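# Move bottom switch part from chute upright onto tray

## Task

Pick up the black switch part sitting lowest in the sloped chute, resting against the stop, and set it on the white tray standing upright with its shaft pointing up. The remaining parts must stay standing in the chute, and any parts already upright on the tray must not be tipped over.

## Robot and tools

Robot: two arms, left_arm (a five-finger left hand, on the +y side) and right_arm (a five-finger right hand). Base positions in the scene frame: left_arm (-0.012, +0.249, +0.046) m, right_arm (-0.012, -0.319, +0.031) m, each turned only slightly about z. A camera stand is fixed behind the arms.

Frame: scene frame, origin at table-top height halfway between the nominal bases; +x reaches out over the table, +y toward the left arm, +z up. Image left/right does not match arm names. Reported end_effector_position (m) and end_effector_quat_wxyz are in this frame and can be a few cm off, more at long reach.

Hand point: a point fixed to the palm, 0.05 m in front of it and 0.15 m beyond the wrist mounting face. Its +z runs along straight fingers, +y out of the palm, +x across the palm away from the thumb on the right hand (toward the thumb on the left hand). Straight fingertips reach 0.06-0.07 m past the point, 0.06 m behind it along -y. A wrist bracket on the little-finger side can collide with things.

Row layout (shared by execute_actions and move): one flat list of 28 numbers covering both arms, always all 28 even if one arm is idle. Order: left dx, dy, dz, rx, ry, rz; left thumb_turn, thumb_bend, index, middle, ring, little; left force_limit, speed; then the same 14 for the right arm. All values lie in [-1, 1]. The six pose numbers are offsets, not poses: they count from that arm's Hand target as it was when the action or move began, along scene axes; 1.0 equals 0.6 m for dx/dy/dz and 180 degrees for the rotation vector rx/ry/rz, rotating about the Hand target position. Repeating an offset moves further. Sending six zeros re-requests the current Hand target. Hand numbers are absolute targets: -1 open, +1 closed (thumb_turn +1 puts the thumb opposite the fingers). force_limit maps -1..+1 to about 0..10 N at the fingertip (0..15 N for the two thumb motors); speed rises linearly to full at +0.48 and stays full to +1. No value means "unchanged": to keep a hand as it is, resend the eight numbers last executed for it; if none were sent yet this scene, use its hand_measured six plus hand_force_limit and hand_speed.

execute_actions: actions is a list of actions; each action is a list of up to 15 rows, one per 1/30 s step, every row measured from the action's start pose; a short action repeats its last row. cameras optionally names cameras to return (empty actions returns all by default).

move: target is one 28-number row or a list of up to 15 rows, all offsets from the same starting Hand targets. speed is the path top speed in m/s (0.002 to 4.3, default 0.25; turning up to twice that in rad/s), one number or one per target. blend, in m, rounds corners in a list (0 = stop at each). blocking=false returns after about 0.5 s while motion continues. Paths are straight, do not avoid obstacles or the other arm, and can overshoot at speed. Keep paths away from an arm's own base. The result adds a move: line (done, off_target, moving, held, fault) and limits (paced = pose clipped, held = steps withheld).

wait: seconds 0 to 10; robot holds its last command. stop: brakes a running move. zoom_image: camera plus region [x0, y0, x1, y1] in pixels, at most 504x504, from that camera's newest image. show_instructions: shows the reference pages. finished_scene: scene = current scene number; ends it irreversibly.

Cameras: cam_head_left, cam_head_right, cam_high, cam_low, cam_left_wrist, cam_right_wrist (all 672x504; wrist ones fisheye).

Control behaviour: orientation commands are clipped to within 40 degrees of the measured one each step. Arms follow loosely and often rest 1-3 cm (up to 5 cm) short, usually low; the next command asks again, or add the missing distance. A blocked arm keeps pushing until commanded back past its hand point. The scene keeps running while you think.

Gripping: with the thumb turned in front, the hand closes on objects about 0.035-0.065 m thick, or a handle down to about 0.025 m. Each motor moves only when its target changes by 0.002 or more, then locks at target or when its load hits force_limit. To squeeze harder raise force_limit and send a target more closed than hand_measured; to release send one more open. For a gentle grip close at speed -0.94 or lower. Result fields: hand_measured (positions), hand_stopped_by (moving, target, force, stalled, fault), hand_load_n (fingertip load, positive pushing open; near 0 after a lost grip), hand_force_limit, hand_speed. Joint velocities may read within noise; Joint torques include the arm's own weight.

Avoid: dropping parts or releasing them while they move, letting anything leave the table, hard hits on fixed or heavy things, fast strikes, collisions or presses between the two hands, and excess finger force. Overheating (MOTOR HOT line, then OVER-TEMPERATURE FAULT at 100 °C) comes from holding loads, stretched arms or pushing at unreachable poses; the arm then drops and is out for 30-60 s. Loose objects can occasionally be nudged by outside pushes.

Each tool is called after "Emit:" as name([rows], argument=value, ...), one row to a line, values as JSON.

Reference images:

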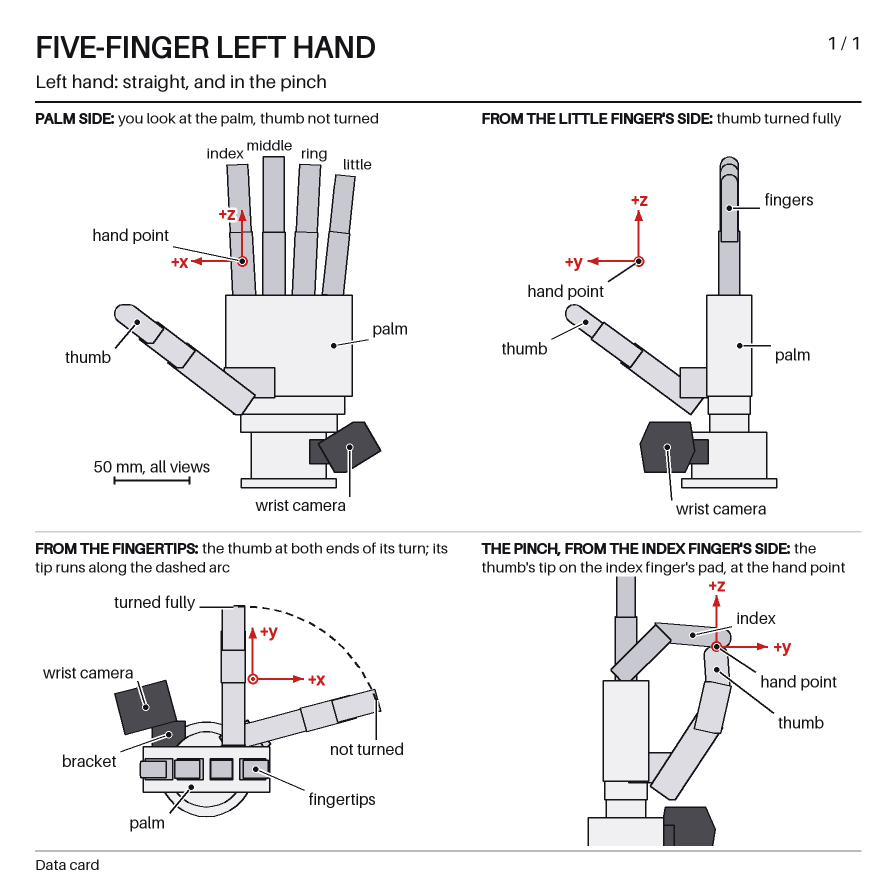

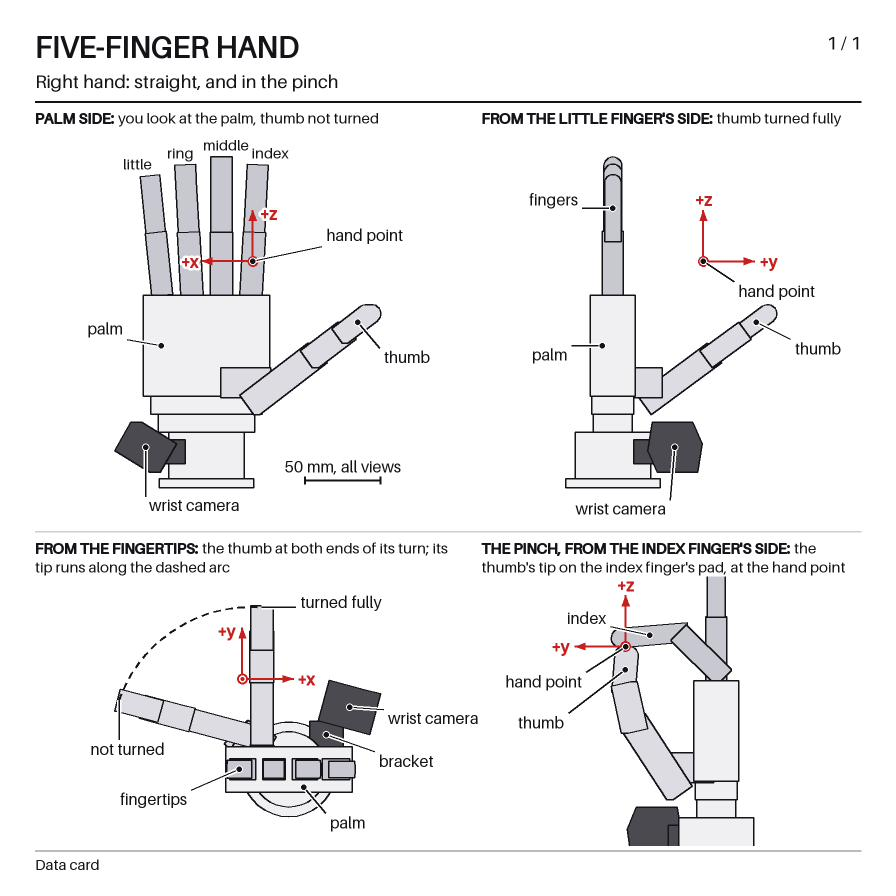

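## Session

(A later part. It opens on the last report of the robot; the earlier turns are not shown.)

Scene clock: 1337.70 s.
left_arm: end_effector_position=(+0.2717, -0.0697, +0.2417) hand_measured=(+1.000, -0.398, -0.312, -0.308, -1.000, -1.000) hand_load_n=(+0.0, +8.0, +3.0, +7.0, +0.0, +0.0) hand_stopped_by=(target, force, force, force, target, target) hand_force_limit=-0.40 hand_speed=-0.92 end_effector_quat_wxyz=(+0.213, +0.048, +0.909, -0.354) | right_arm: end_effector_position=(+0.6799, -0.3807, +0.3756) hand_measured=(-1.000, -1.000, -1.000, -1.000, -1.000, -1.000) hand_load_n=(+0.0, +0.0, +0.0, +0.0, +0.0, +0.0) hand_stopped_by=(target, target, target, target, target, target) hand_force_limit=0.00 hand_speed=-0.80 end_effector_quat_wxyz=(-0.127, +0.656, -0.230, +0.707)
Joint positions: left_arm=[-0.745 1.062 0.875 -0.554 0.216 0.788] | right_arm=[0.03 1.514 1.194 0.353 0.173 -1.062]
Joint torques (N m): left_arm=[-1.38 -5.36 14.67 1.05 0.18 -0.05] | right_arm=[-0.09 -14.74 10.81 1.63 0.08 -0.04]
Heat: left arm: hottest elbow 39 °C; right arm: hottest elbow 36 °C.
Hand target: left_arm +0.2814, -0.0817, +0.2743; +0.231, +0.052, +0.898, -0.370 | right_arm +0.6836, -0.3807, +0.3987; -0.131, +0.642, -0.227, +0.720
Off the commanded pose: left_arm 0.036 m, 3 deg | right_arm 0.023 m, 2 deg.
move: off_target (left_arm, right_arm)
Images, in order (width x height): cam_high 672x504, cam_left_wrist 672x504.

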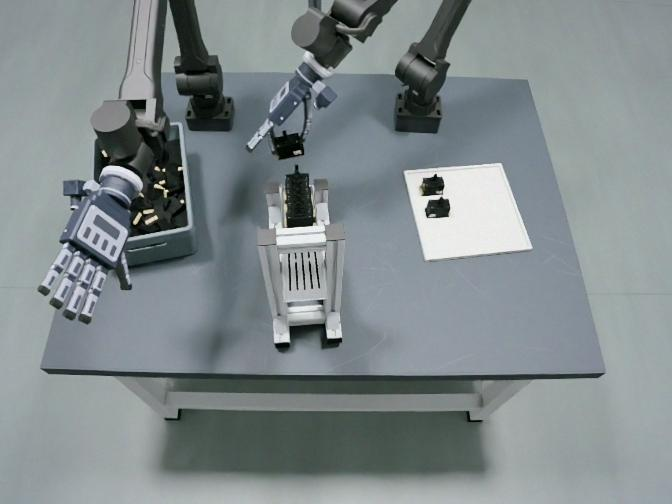

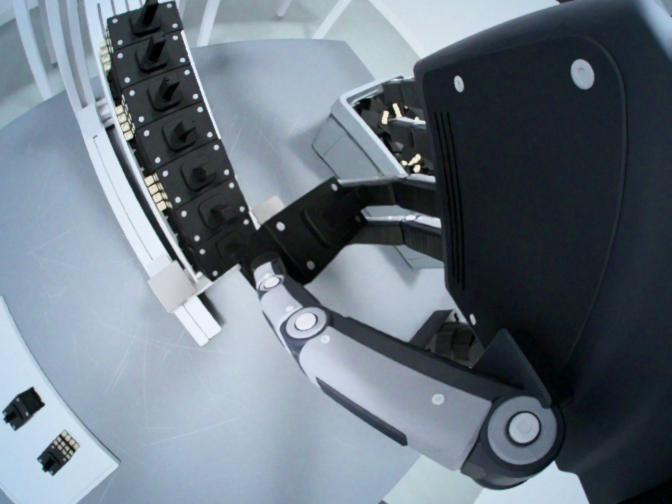

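Emit:
move(target=[0.0137,0.8328,-0.024,-0.0686,0.0529,0.0769,1,-0.15,-0.2,-0.15,-1,-1,-0.4,-0.92,0,0,0,0,0,0,-1,-1,-1,-1,-1,-1,0,-0.8], speed=0.18, cameras=["all"])

Emit:
zoom_image(camera="cam_high", region=[420, 100, 560, 240])

Emit:
zoom_image(camera="cam_left_wrist", region=[160, 100, 440, 340])

Emit:
zoom_image(camera="cam_low", region=[380, 160, 540, 320])

Scene clock: 1400.90 s.
left_arm: end_effector_position=(+0.2801, +0.4045, +0.2460) hand_measured=(+1.000, -0.398, -0.312, -0.308, -1.000, -1.000) hand_load_n=(+0.5, +8.5, +3.0, +7.0, +0.0, +0.0) hand_stopped_by=(target, force, force, force, target, target) hand_force_limit=-0.40 hand_speed=-0.92 end_effector_quat_wxyz=(+0.193, -0.186, +0.878, -0.397) | right_arm: end_effector_position=(+0.6799, -0.3807, +0.3756) hand_measured=(-1.000, -1.000, -1.000, -1.000, -1.000, -1.000) hand_load_n=(+0.0, +0.0, +0.0, +0.0, +0.0, +0.0) hand_stopped_by=(target, target, target, target, target, target) hand_force_limit=0.00 hand_speed=-0.80 end_effector_quat_wxyz=(-0.127, +0.656, -0.230, +0.707)
Joint positions: left_arm=[0.875 1.301 1.114 -1.594 0.897 2.081] | right_arm=[0.03 1.514 1.194 0.353 0.173 -1.062]
Joint torques (N m): left_arm=[-0.79 -5.66 12.56 -0.61 0.78 0.05] | right_arm=[-0.09 -14.74 10.82 1.63 0.08 -0.04]
Heat: left arm: hottest elbow 47 °C; right arm: hottest elbow 36 °C.
Hand target: left_arm +0.2896, +0.4179, +0.2598; +0.203, -0.112, +0.869, -0.437 | right_arm +0.6836, -0.3807, +0.3987; -0.131, +0.642, -0.227, +0.720
Off the commanded pose: left_arm 0.022 m, 10 deg | right_arm 0.023 m, 2 deg.
joint sent to its limit (left arm) — joint 6 (wrist roll), upper limit. The joint targets are off in orientation, not in position.
move: off_target (left_arm, right_arm)

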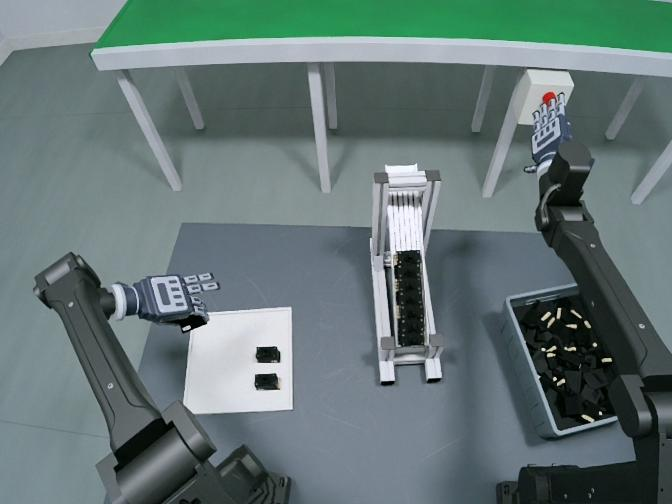

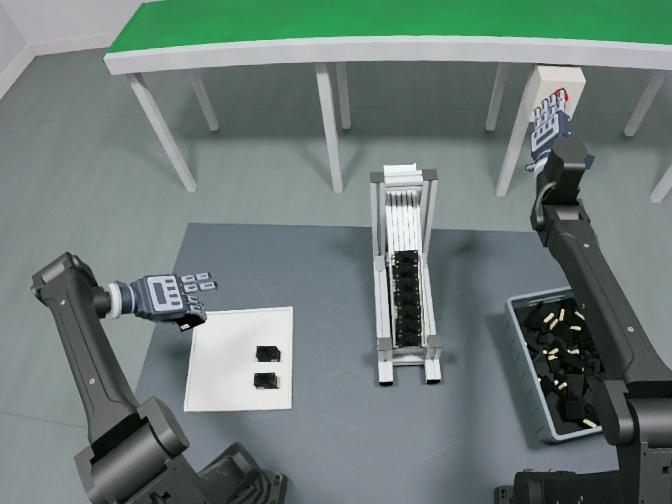

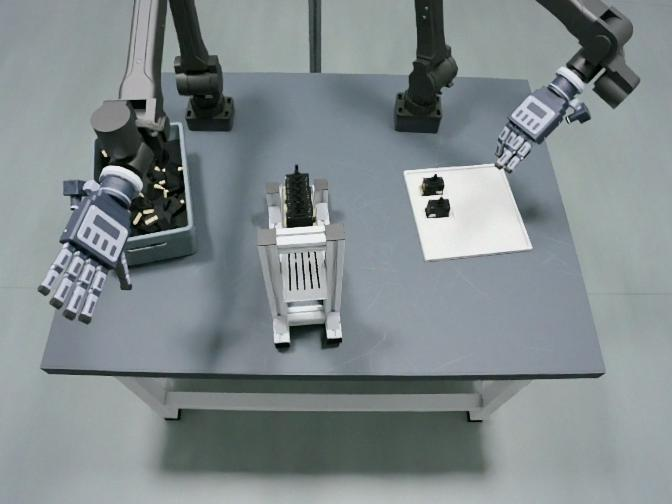

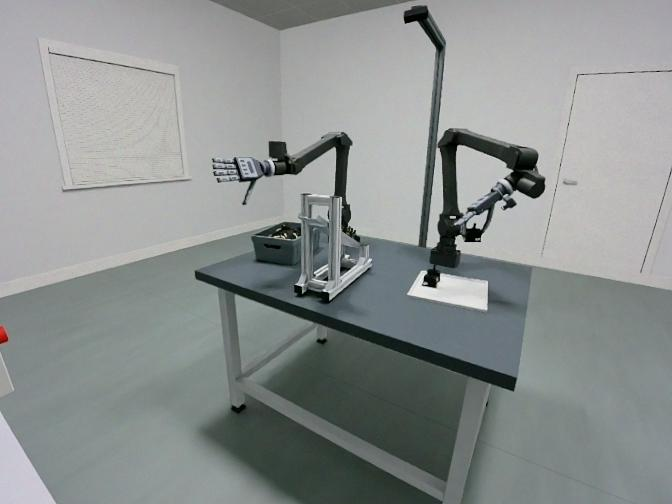

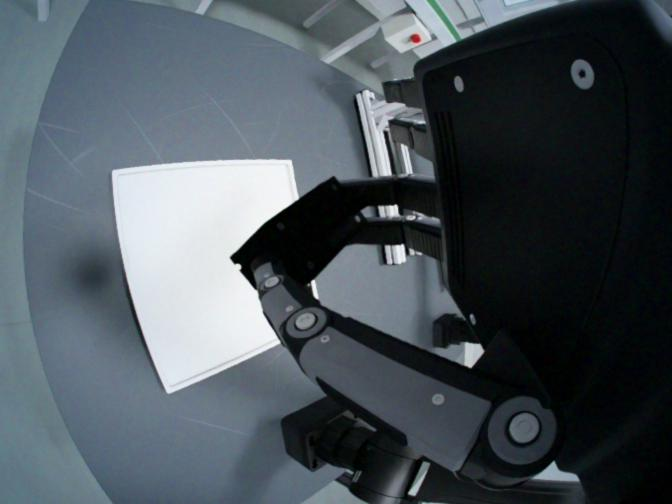

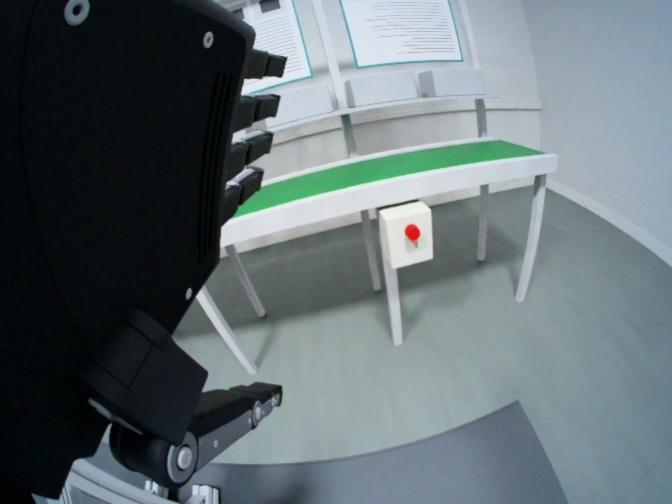

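Scaled by 3.600.

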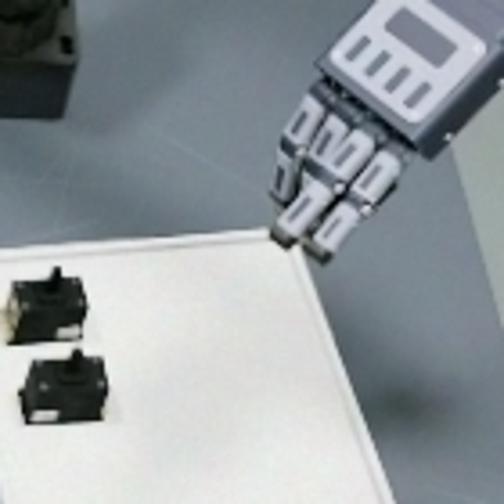

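Scaled by 1.800 from the camera's 672x504 image, which has a finer 960x720 frame.

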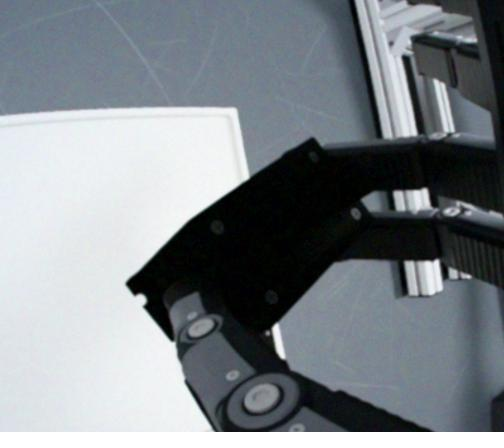

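Scaled by 3.150.

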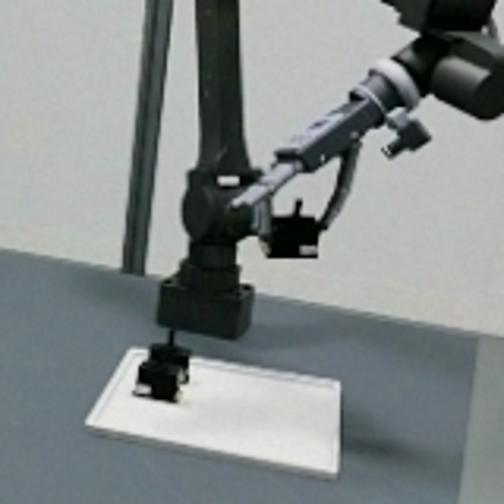

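Emit:
move(target=[0.014,0.0,-0.05,0,0,0.1,1,-0.15,-0.2,-0.15,-1,-1,-0.4,-0.92,0,0,0,0,0,0,-1,-1,-1,-1,-1,-1,0,-0.8], speed=0.15, cameras=["all"])

Emit:
zoom_image(camera="cam_high", region=[420, 100, 560, 240])

Emit:
zoom_image(camera="cam_head_left", region=[120, 250, 300, 430])

Emit:
zoom_image(camera="cam_low", region=[420, 200, 500, 280])

Scene clock: 1430.40 s.
left_arm: end_effector_position=(+0.3002, +0.4180, +0.2299) hand_measured=(+1.000, -0.398, -0.312, -0.308, -1.000, -1.000) hand_load_n=(+0.5, +8.0, +3.0, +7.0, +0.0, +0.0) hand_stopped_by=(target, force, force, force, target, target) hand_force_limit=-0.40 hand_speed=-0.92 end_effector_quat_wxyz=(+0.264, -0.243, +0.843, -0.401) | right_arm: end_effector_position=(+0.6799, -0.3807, +0.3756) hand_measured=(-1.000, -1.000, -1.000, -1.000, -1.000, -1.000) hand_load_n=(+0.0, +0.0, +0.0, +0.0, +0.0, +0.0) hand_stopped_by=(target, target, target, target, target, target) hand_force_limit=0.00 hand_speed=-0.80 end_effector_quat_wxyz=(-0.127, +0.656, -0.230, +0.707)
Joint positions: left_arm=[0.912 1.266 1.017 -1.325 1.002 1.875] | right_arm=[0.03 1.514 1.194 0.353 0.173 -1.062]
Joint torques (N m): left_arm=[-0.62 -7.24 7.51 0.68 1 -0.13] | right_arm=[-0.09 -14.74 10.81 1.65 0.08 -0.04]
Heat: left arm: hottest elbow 41 °C; right arm: hottest elbow 36 °C.
Hand target: left_arm +0.2980, +0.4181, +0.2299; +0.269, -0.247, +0.841, -0.400 | right_arm +0.6836, -0.3807, +0.3987; -0.131, +0.642, -0.227, +0.720
Off the commanded pose: left_arm 0.002 m, 1 deg | right_arm 0.023 m, 2 deg.
move: off_target (right_arm)

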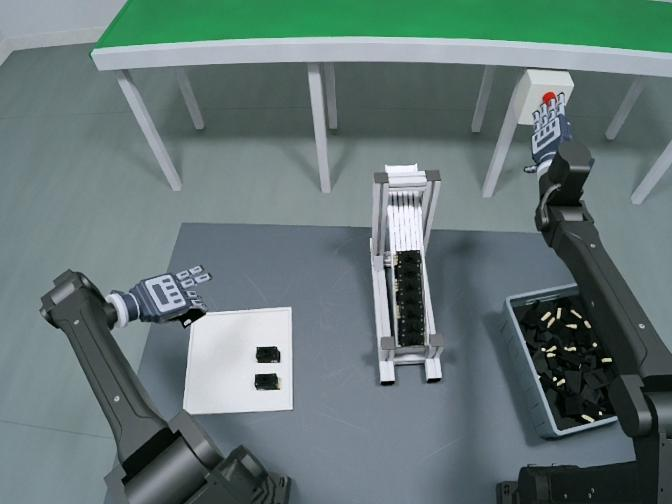

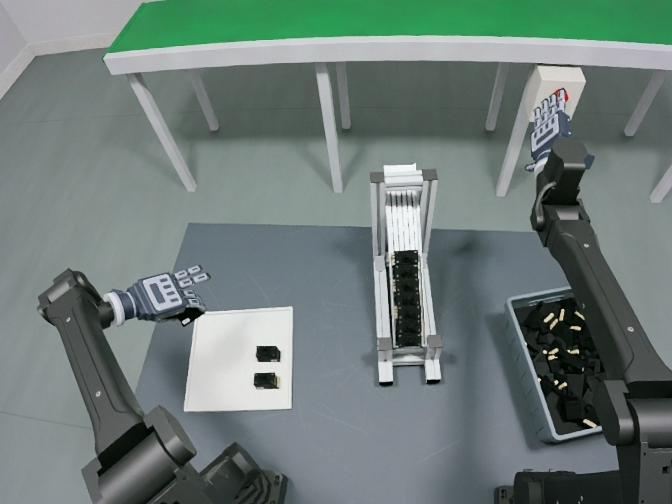

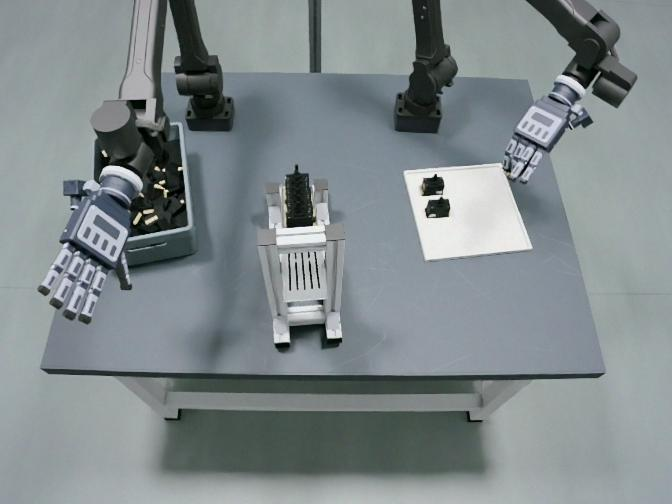

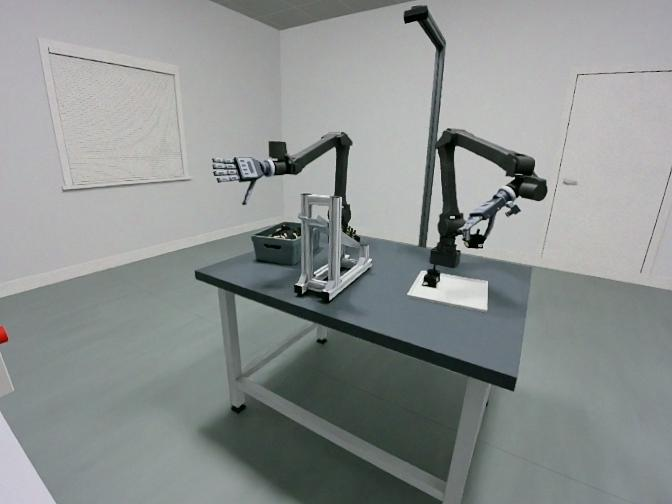

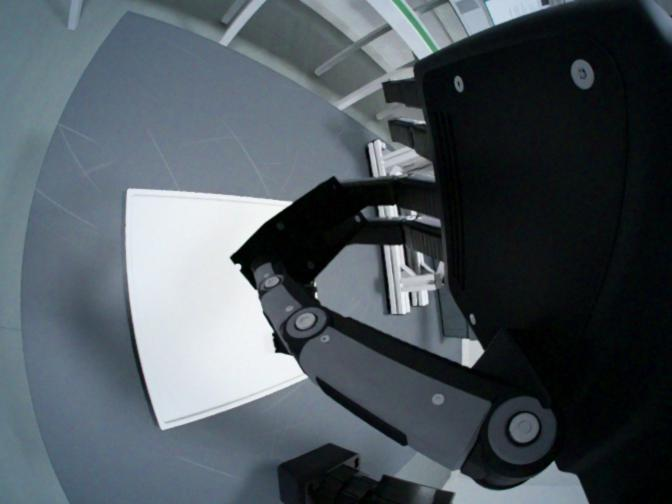

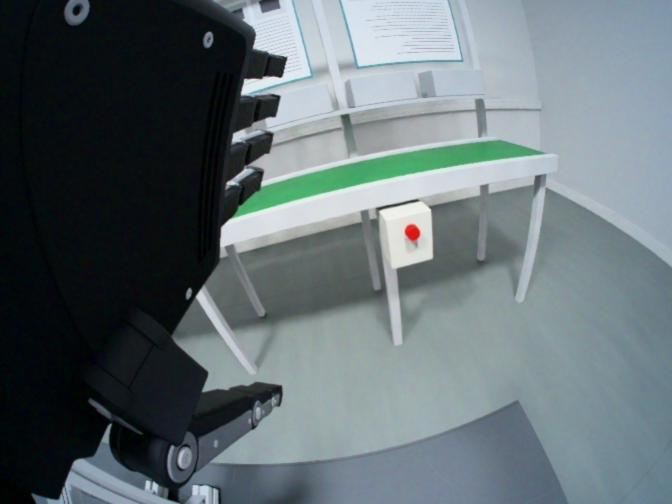

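Scaled by 3.600.

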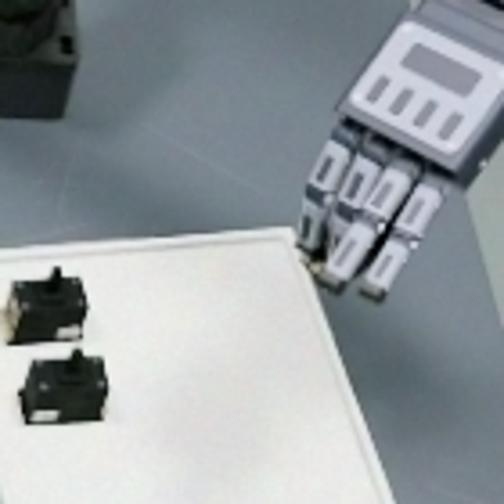

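Scaled by 2.800.

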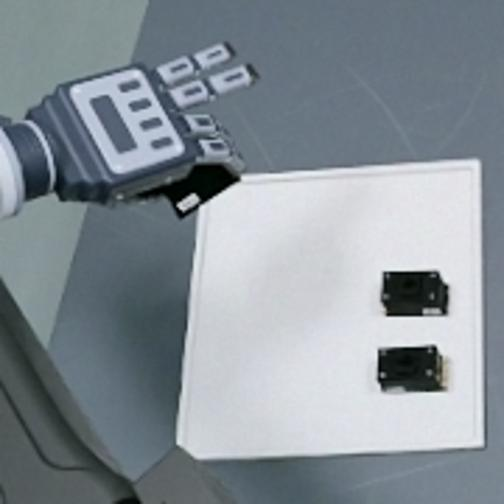

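Scaled by 6.300.

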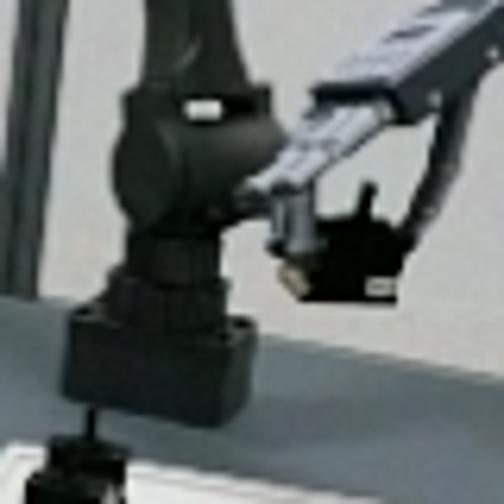

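Emit:
move(target=[0.0,-0.025,-0.2167,0,0,0,1,-0.15,-0.2,-0.15,-1,-1,-0.4,-0.92,0,0,0,0,0,0,-1,-1,-1,-1,-1,-1,0,-0.8], speed=0.12, cameras=["all"])

Emit:
zoom_image(camera="cam_high", region=[420, 130, 560, 270])

Emit:
zoom_image(camera="cam_head_left", region=[120, 270, 300, 450])

Emit:
zoom_image(camera="cam_low", region=[420, 220, 500, 300])

Scene clock: 1450.73 s.
left_arm: end_effector_position=(+0.2982, +0.4077, +0.1064) hand_measured=(+1.000, -0.398, -0.312, -0.308, -1.000, -1.000) hand_load_n=(+0.5, +8.0, +3.0, +7.0, +0.0, +0.0) hand_stopped_by=(target, force, force, force, target, target) hand_force_limit=-0.40 hand_speed=-0.92 end_effector_quat_wxyz=(+0.275, -0.244, +0.842, -0.395) | right_arm: end_effector_position=(+0.6799, -0.3807, +0.3756) hand_measured=(-1.000, -1.000, -1.000, -1.000, -1.000, -1.000) hand_load_n=(+0.0, +0.0, +0.0, +0.0, +0.0, +0.0) hand_stopped_by=(target, target, target, target, target, target) hand_force_limit=0.00 hand_speed=-0.80 end_effector_quat_wxyz=(-0.127, +0.656, -0.230, +0.707)
Joint positions: left_arm=[0.898 1.368 0.752 -0.89 1.003 1.82] | right_arm=[0.03 1.514 1.194 0.353 0.173 -1.062]
Joint torques (N m): left_arm=[-1.61 -5.6 6.42 0.81 0.95 -0.11] | right_arm=[-0.09 -14.74 10.81 1.63 0.08 -0.04]
Heat: left arm: hottest elbow 39 °C; right arm: hottest elbow 36 °C.
Hand target: left_arm +0.2979, +0.4029, +0.0998; +0.269, -0.247, +0.841, -0.400 | right_arm +0.6836, -0.3807, +0.3987; -0.131, +0.642, -0.227, +0.720
Off the commanded pose: left_arm 0.008 m, 1 deg | right_arm 0.023 m, 2 deg.
move: off_target (right_arm)

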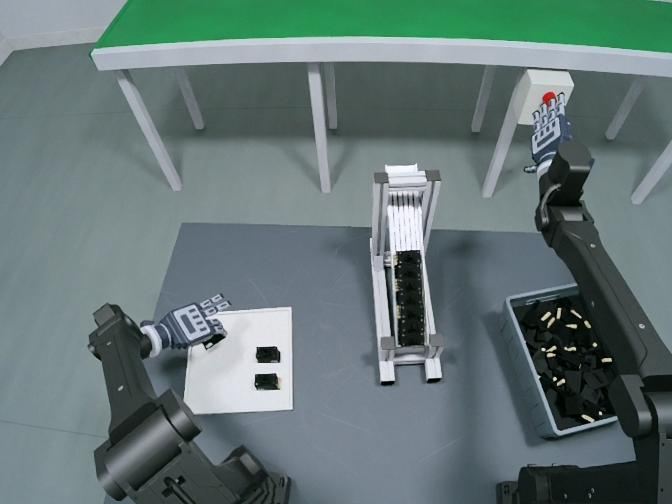

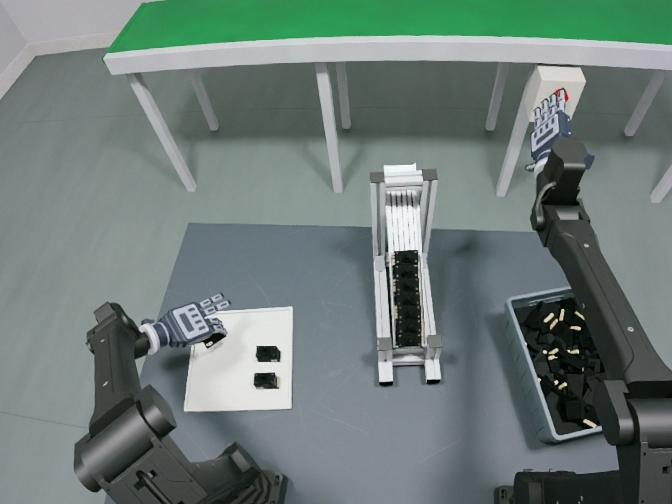

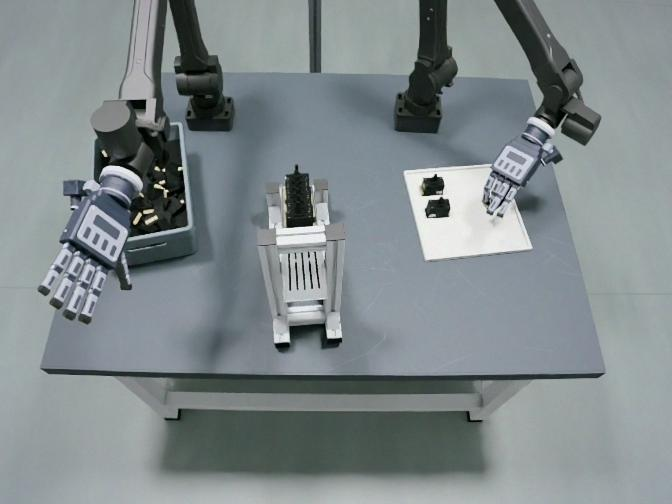

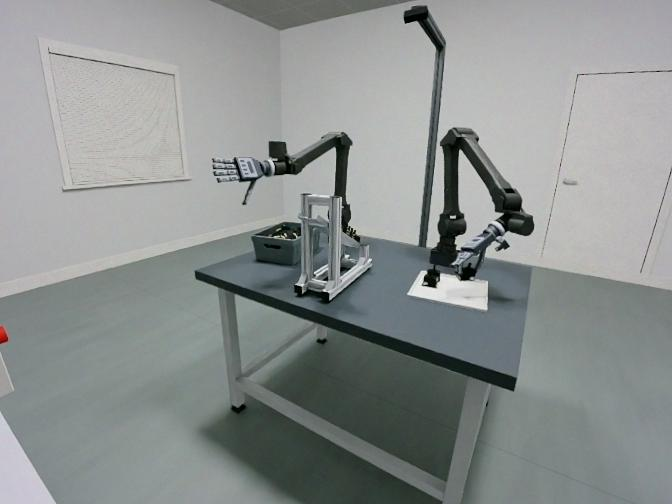

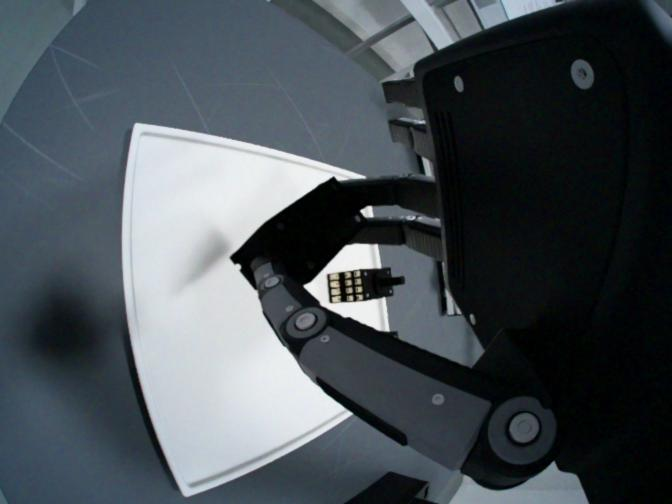

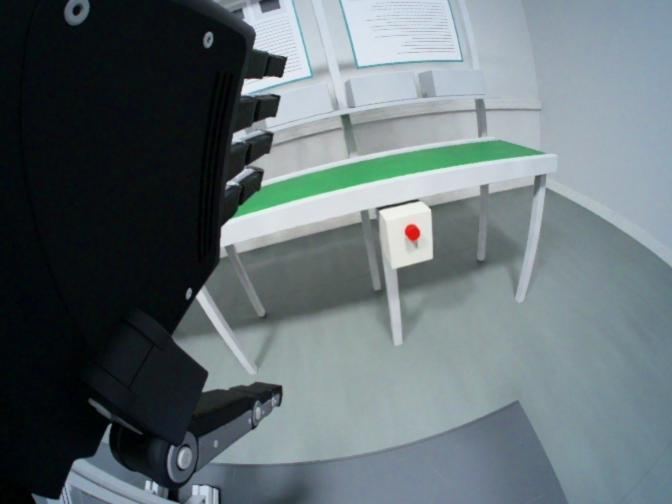

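Scaled by 3.600.

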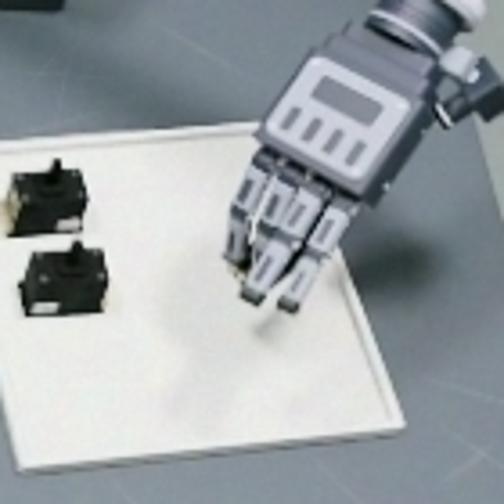

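Scaled by 2.800.

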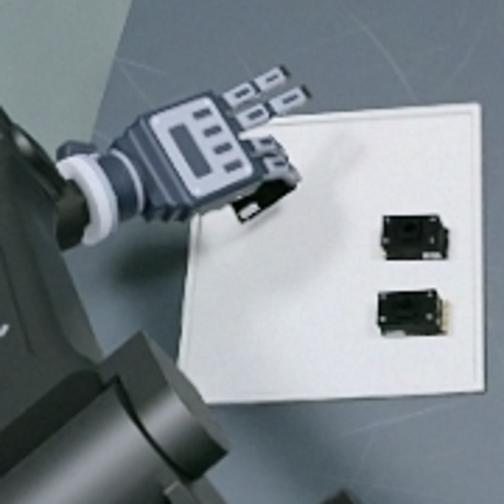

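Scaled by 6.300.

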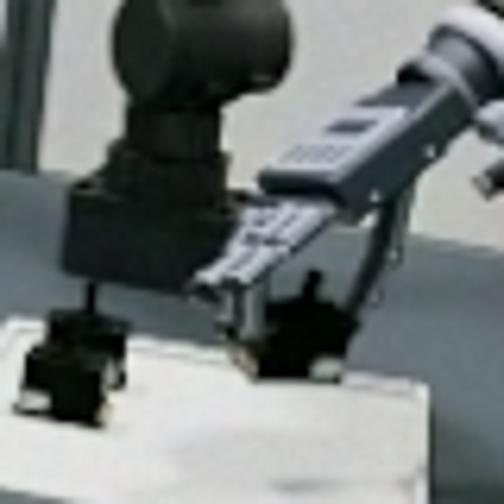

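Emit:
move(target=[0.0,-0.005,-0.075,0,0,0,1,-0.15,-0.2,-0.15,-1,-1,-0.4,-0.92,0,0,0,0,0,0,-1,-1,-1,-1,-1,-1,0,-0.8], speed=0.08, cameras=["cam_high","cam_low"])

Emit:
zoom_image(camera="cam_low", region=[420, 220, 500, 300])

Emit:
zoom_image(camera="cam_high", region=[420, 130, 560, 270])

Scene clock: 1459.57 s.
left_arm: end_effector_position=(+0.2989, +0.4054, +0.0616) hand_measured=(+1.000, -0.398, -0.312, -0.308, -1.000, -1.000) hand_load_n=(+0.0, +8.0, +3.0, +7.5, -0.5, +0.0) hand_stopped_by=(target, force, force, force, target, target) hand_force_limit=-0.40 hand_speed=-0.92 end_effector_quat_wxyz=(+0.276, -0.244, +0.842, -0.395) | right_arm: end_effector_position=(+0.6799, -0.3807, +0.3756) hand_measured=(-1.000, -1.000, -1.000, -1.000, -1.000, -1.000) hand_load_n=(+0.0, +0.0, +0.0, +0.0, +0.0, +0.0) hand_stopped_by=(target, target, target, target, target, target) hand_force_limit=0.00 hand_speed=-0.80 end_effector_quat_wxyz=(-0.127, +0.656, -0.230, +0.707)
Joint positions: left_arm=[0.892 1.457 0.691 -0.729 1.003 1.809] | right_arm=[0.03 1.514 1.194 0.353 0.173 -1.062]
Joint torques (N m): left_arm=[-1.67 -5.89 5.61 0.9 0.93 -0.11] | right_arm=[-0.09 -14.68 10.81 1.63 0.08 -0.04]
Heat: left arm: hottest elbow 38 °C; right arm: hottest elbow 36 °C.
Hand target: left_arm +0.2980, +0.3998, +0.0548; +0.269, -0.247, +0.841, -0.400 | right_arm +0.6836, -0.3807, +0.3987; -0.131, +0.642, -0.227, +0.720
Off the commanded pose: left_arm 0.009 m, 1 deg | right_arm 0.023 m, 2 deg.
move: off_target (right_arm)
Images, in order (width x height): cam_high 672x504, cam_low 672x504.

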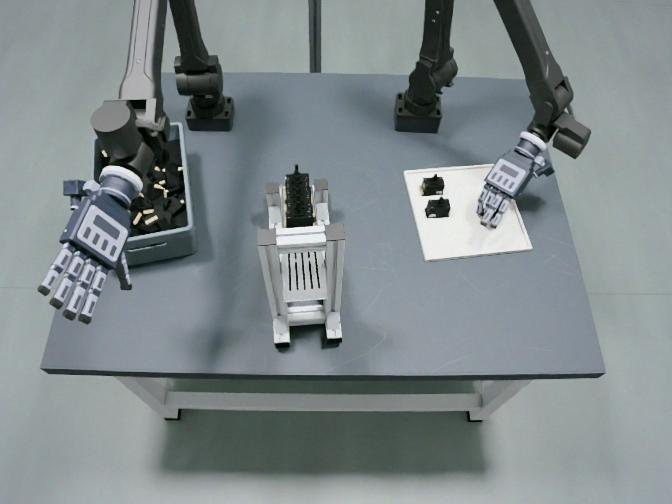

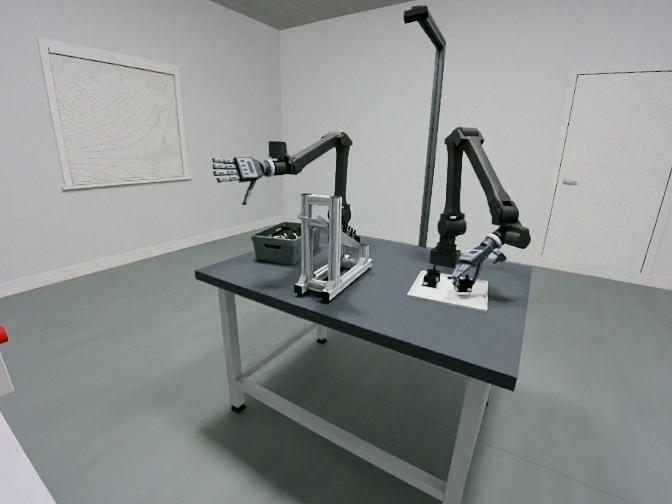

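Scaled by 6.300.

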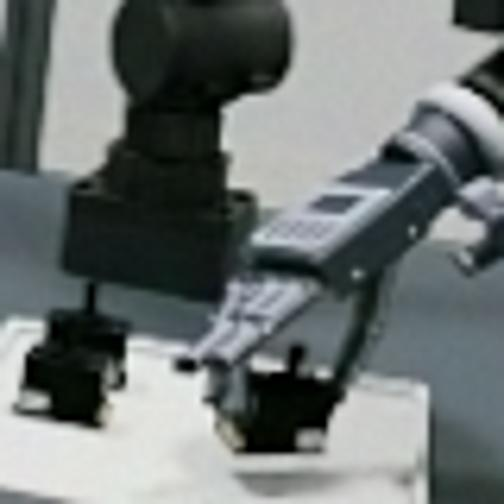

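Scaled by 3.600.

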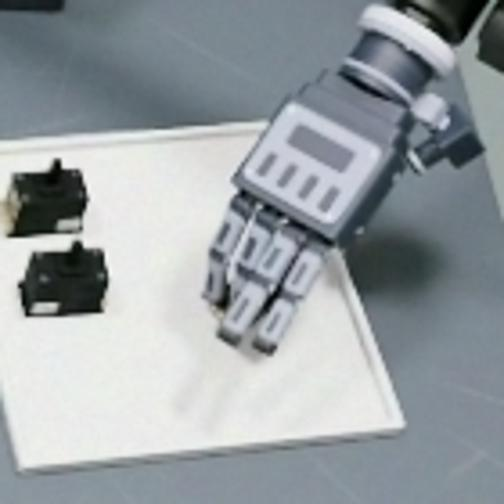

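Emit:
move(target=[0.0,0,-0.012,0,0,0,1,-0.15,-0.2,-0.15,-1,-1,-0.4,-0.92,0,0,0,0,0,0,-1,-1,-1,-1,-1,-1,0,-0.8], speed=0.05, cameras=["cam_low"])

Emit:
zoom_image(camera="cam_low", region=[430, 250, 490, 310])

Scene clock: 1465.57 s.
left_arm: end_effector_position=(+0.2992, +0.4057, +0.0548) hand_measured=(+1.000, -0.398, -0.312, -0.308, -1.000, -1.000) hand_load_n=(+0.5, +8.0, +3.0, +7.0, +0.0, +0.0) hand_stopped_by=(target, force, force, force, target, target) hand_force_limit=-0.40 hand_speed=-0.92 end_effector_quat_wxyz=(+0.276, -0.244, +0.842, -0.394) | right_arm: end_effector_position=(+0.6799, -0.3807, +0.3756) hand_measured=(-1.000, -1.000, -1.000, -1.000, -1.000, -1.000) hand_load_n=(+0.0, +0.0, +0.0, +0.0, +0.0, +0.0) hand_stopped_by=(target, target, target, target, target, target) hand_force_limit=0.00 hand_speed=-0.80 end_effector_quat_wxyz=(-0.127, +0.656, -0.230, +0.707)
Joint positions: left_arm=[0.892 1.474 0.684 -0.704 1.003 1.808] | right_arm=[0.03 1.514 1.194 0.353 0.173 -1.062]
Joint torques (N m): left_arm=[-1.67 -5.89 5.46 0.85 0.93 -0.12] | right_arm=[-0.03 -14.74 10.81 1.63 0.08 -0.04]
Heat: left arm: hottest elbow 38 °C; right arm: hottest elbow 36 °C.
Hand target: left_arm +0.2980, +0.3998, +0.0476; +0.269, -0.247, +0.841, -0.400 | right_arm +0.6836, -0.3807, +0.3987; -0.131, +0.642, -0.227, +0.720
Off the commanded pose: left_arm 0.009 m, 1 deg | right_arm 0.023 m, 2 deg.
move: off_target (right_arm)
Images, in order (width x height): cam_low 672x504.

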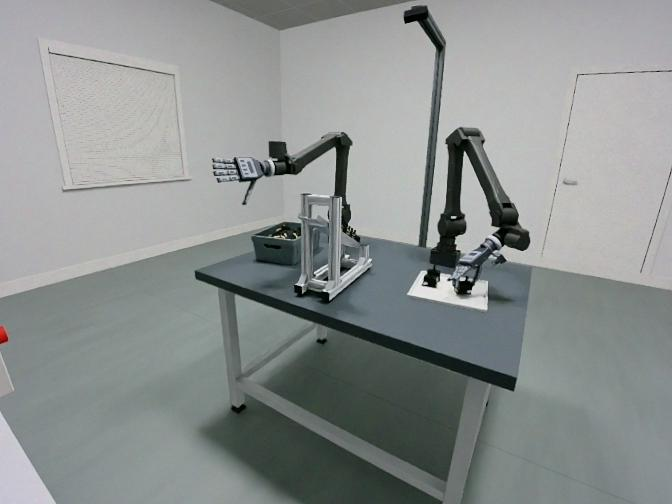

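Scaled by 8.400.

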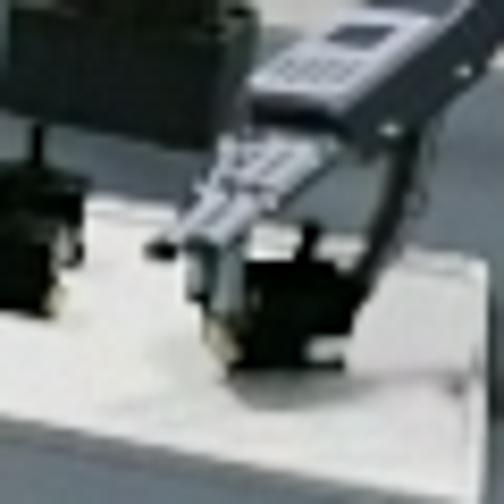

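Emit:
move(target=[0.0,0,-0.01,0,0,0,1,-0.15,-0.2,-0.15,-1,-1,-0.4,-0.92,0,0,0,0,0,0,-1,-1,-1,-1,-1,-1,0,-0.8], speed=0.05, cameras=["cam_low","cam_left_wrist"])

Emit:
zoom_image(camera="cam_low", region=[430, 250, 490, 310])

Scene clock: 1473.63 s.
left_arm: end_effector_position=(+0.2994, +0.4059, +0.0489) hand_measured=(+1.000, -0.398, -0.312, -0.308, -1.000, -1.000) hand_load_n=(+0.0, +8.0, +3.0, +7.0, -0.5, +0.0) hand_stopped_by=(target, force, force, force, target, target) hand_force_limit=-0.40 hand_speed=-0.92 end_effector_quat_wxyz=(+0.276, -0.244, +0.842, -0.394) | right_arm: end_effector_position=(+0.6799, -0.3807, +0.3756) hand_measured=(-1.000, -1.000, -1.000, -1.000, -1.000, -1.000) hand_load_n=(+0.0, +0.0, +0.0, +0.0, +0.0, +0.0) hand_stopped_by=(target, target, target, target, target, target) hand_force_limit=0.00 hand_speed=-0.80 end_effector_quat_wxyz=(-0.127, +0.656, -0.230, +0.707)
Joint positions: left_arm=[0.892 1.489 0.679 -0.683 1.003 1.808] | right_arm=[0.03 1.514 1.194 0.353 0.173 -1.062]
Joint torques (N m): left_arm=[-1.67 -6.01 5.35 0.88 0.93 -0.12] | right_arm=[-0.03 -14.74 10.81 1.65 0.08 -0.04]
Heat: left arm: hottest elbow 37 °C; right arm: hottest elbow 36 °C.
Hand target: left_arm +0.2981, +0.3999, +0.0417; +0.269, -0.247, +0.841, -0.400 | right_arm +0.6836, -0.3807, +0.3987; -0.131, +0.642, -0.227, +0.720
Off the commanded pose: left_arm 0.010 m, 1 deg | right_arm 0.023 m, 2 deg.
move: off_target (right_arm)
Images, in order (width x height): cam_low 672x504, cam_left_wrist 672x504.

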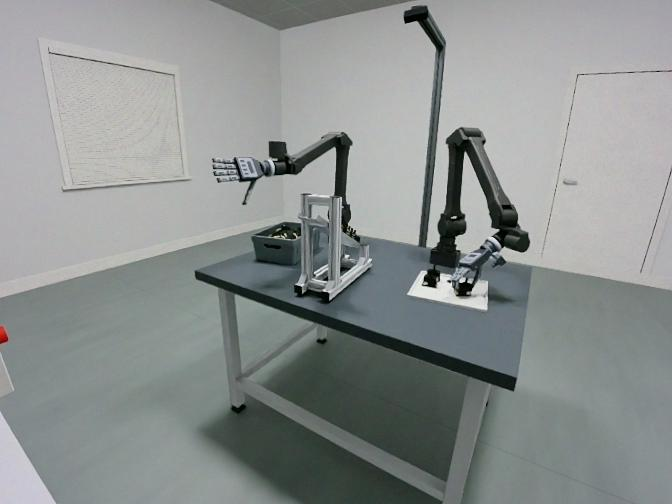

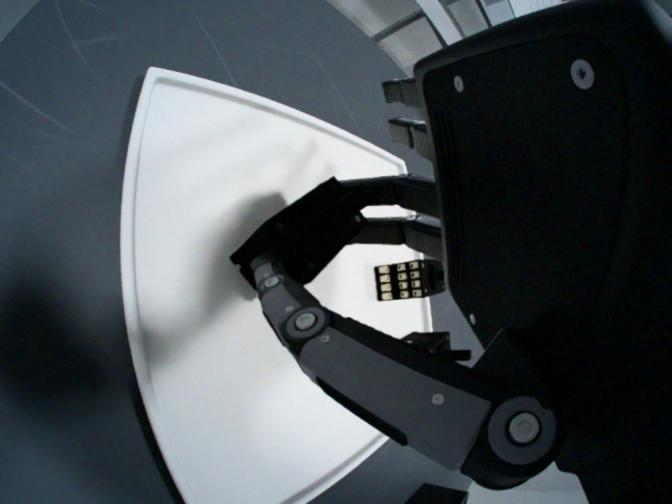

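Scaled by 8.400.

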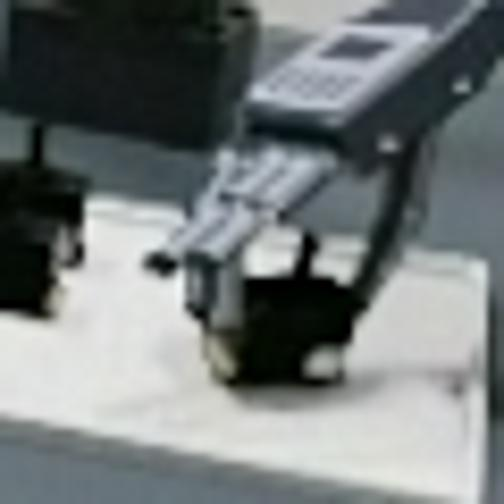

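Emit:
move(target=[0.0,0,-0.0085,0,0,0,1,-0.15,-0.2,-0.15,-1,-1,-0.4,-0.92,0,0,0,0,0,0,-1,-1,-1,-1,-1,-1,0,-0.8], speed=0.05, cameras=["cam_low","cam_left_wrist"])

Emit:
zoom_image(camera="cam_low", region=[430, 250, 490, 310])

Scene clock: 1482.67 s.
left_arm: end_effector_position=(+0.3010, +0.4077, +0.0461) hand_measured=(+1.000, -0.398, -0.312, -0.308, -1.000, -1.000) hand_load_n=(+0.5, +8.0, +3.0, +7.5, +0.0, -0.5) hand_stopped_by=(target, force, force, force, target, target) hand_force_limit=-0.40 hand_speed=-0.92 end_effector_quat_wxyz=(+0.279, -0.242, +0.842, -0.393) | right_arm: end_effector_position=(+0.6799, -0.3807, +0.3756) hand_measured=(-1.000, -1.000, -1.000, -1.000, -1.000, -1.000) hand_load_n=(+0.0, +0.0, +0.0, +0.0, +0.0, +0.0) hand_stopped_by=(target, target, target, target, target, target) hand_force_limit=0.00 hand_speed=-0.80 end_effector_quat_wxyz=(-0.127, +0.656, -0.230, +0.707)
Joint positions: left_arm=[0.892 1.498 0.679 -0.667 1.003 1.808] | right_arm=[0.03 1.514 1.194 0.353 0.173 -1.062]
Joint torques (N m): left_arm=[-1.61 -5.77 4.93 0.87 0.91 -0.11] | right_arm=[-0.09 -14.74 10.81 1.63 0.08 -0.04]
Heat: left arm: hottest elbow 36 °C; right arm: hottest elbow 36 °C.
Hand target: left_arm +0.2981, +0.4000, +0.0366; +0.269, -0.247, +0.841, -0.400 | right_arm +0.6836, -0.3807, +0.3987; -0.131, +0.642, -0.227, +0.720
Off the commanded pose: left_arm 0.013 m, 1 deg | right_arm 0.023 m, 2 deg.
move: off_target (left_arm, right_arm)
Images, in order (width x height): cam_low 672x504, cam_left_wrist 672x504.

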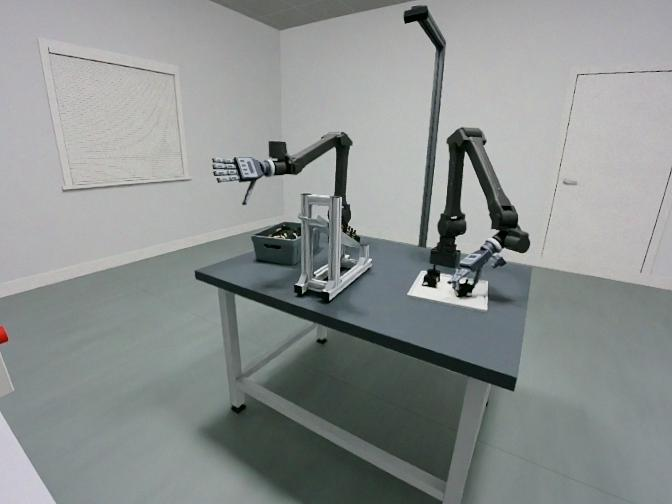

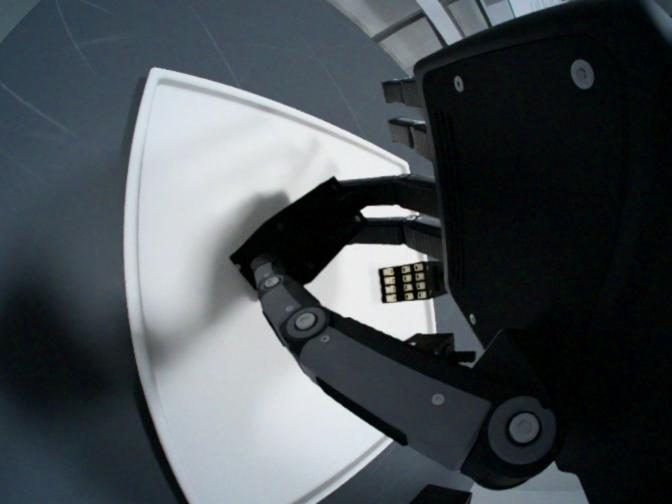

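Scaled by 8.400.

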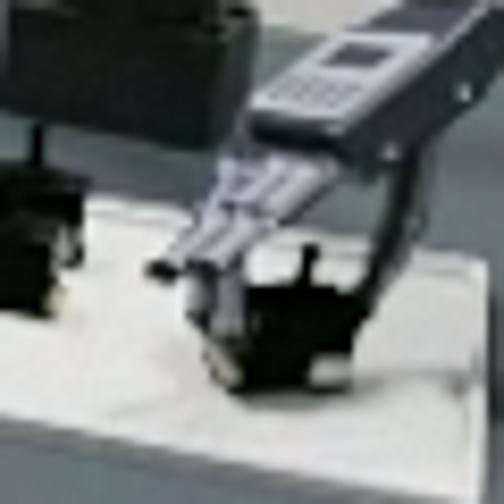

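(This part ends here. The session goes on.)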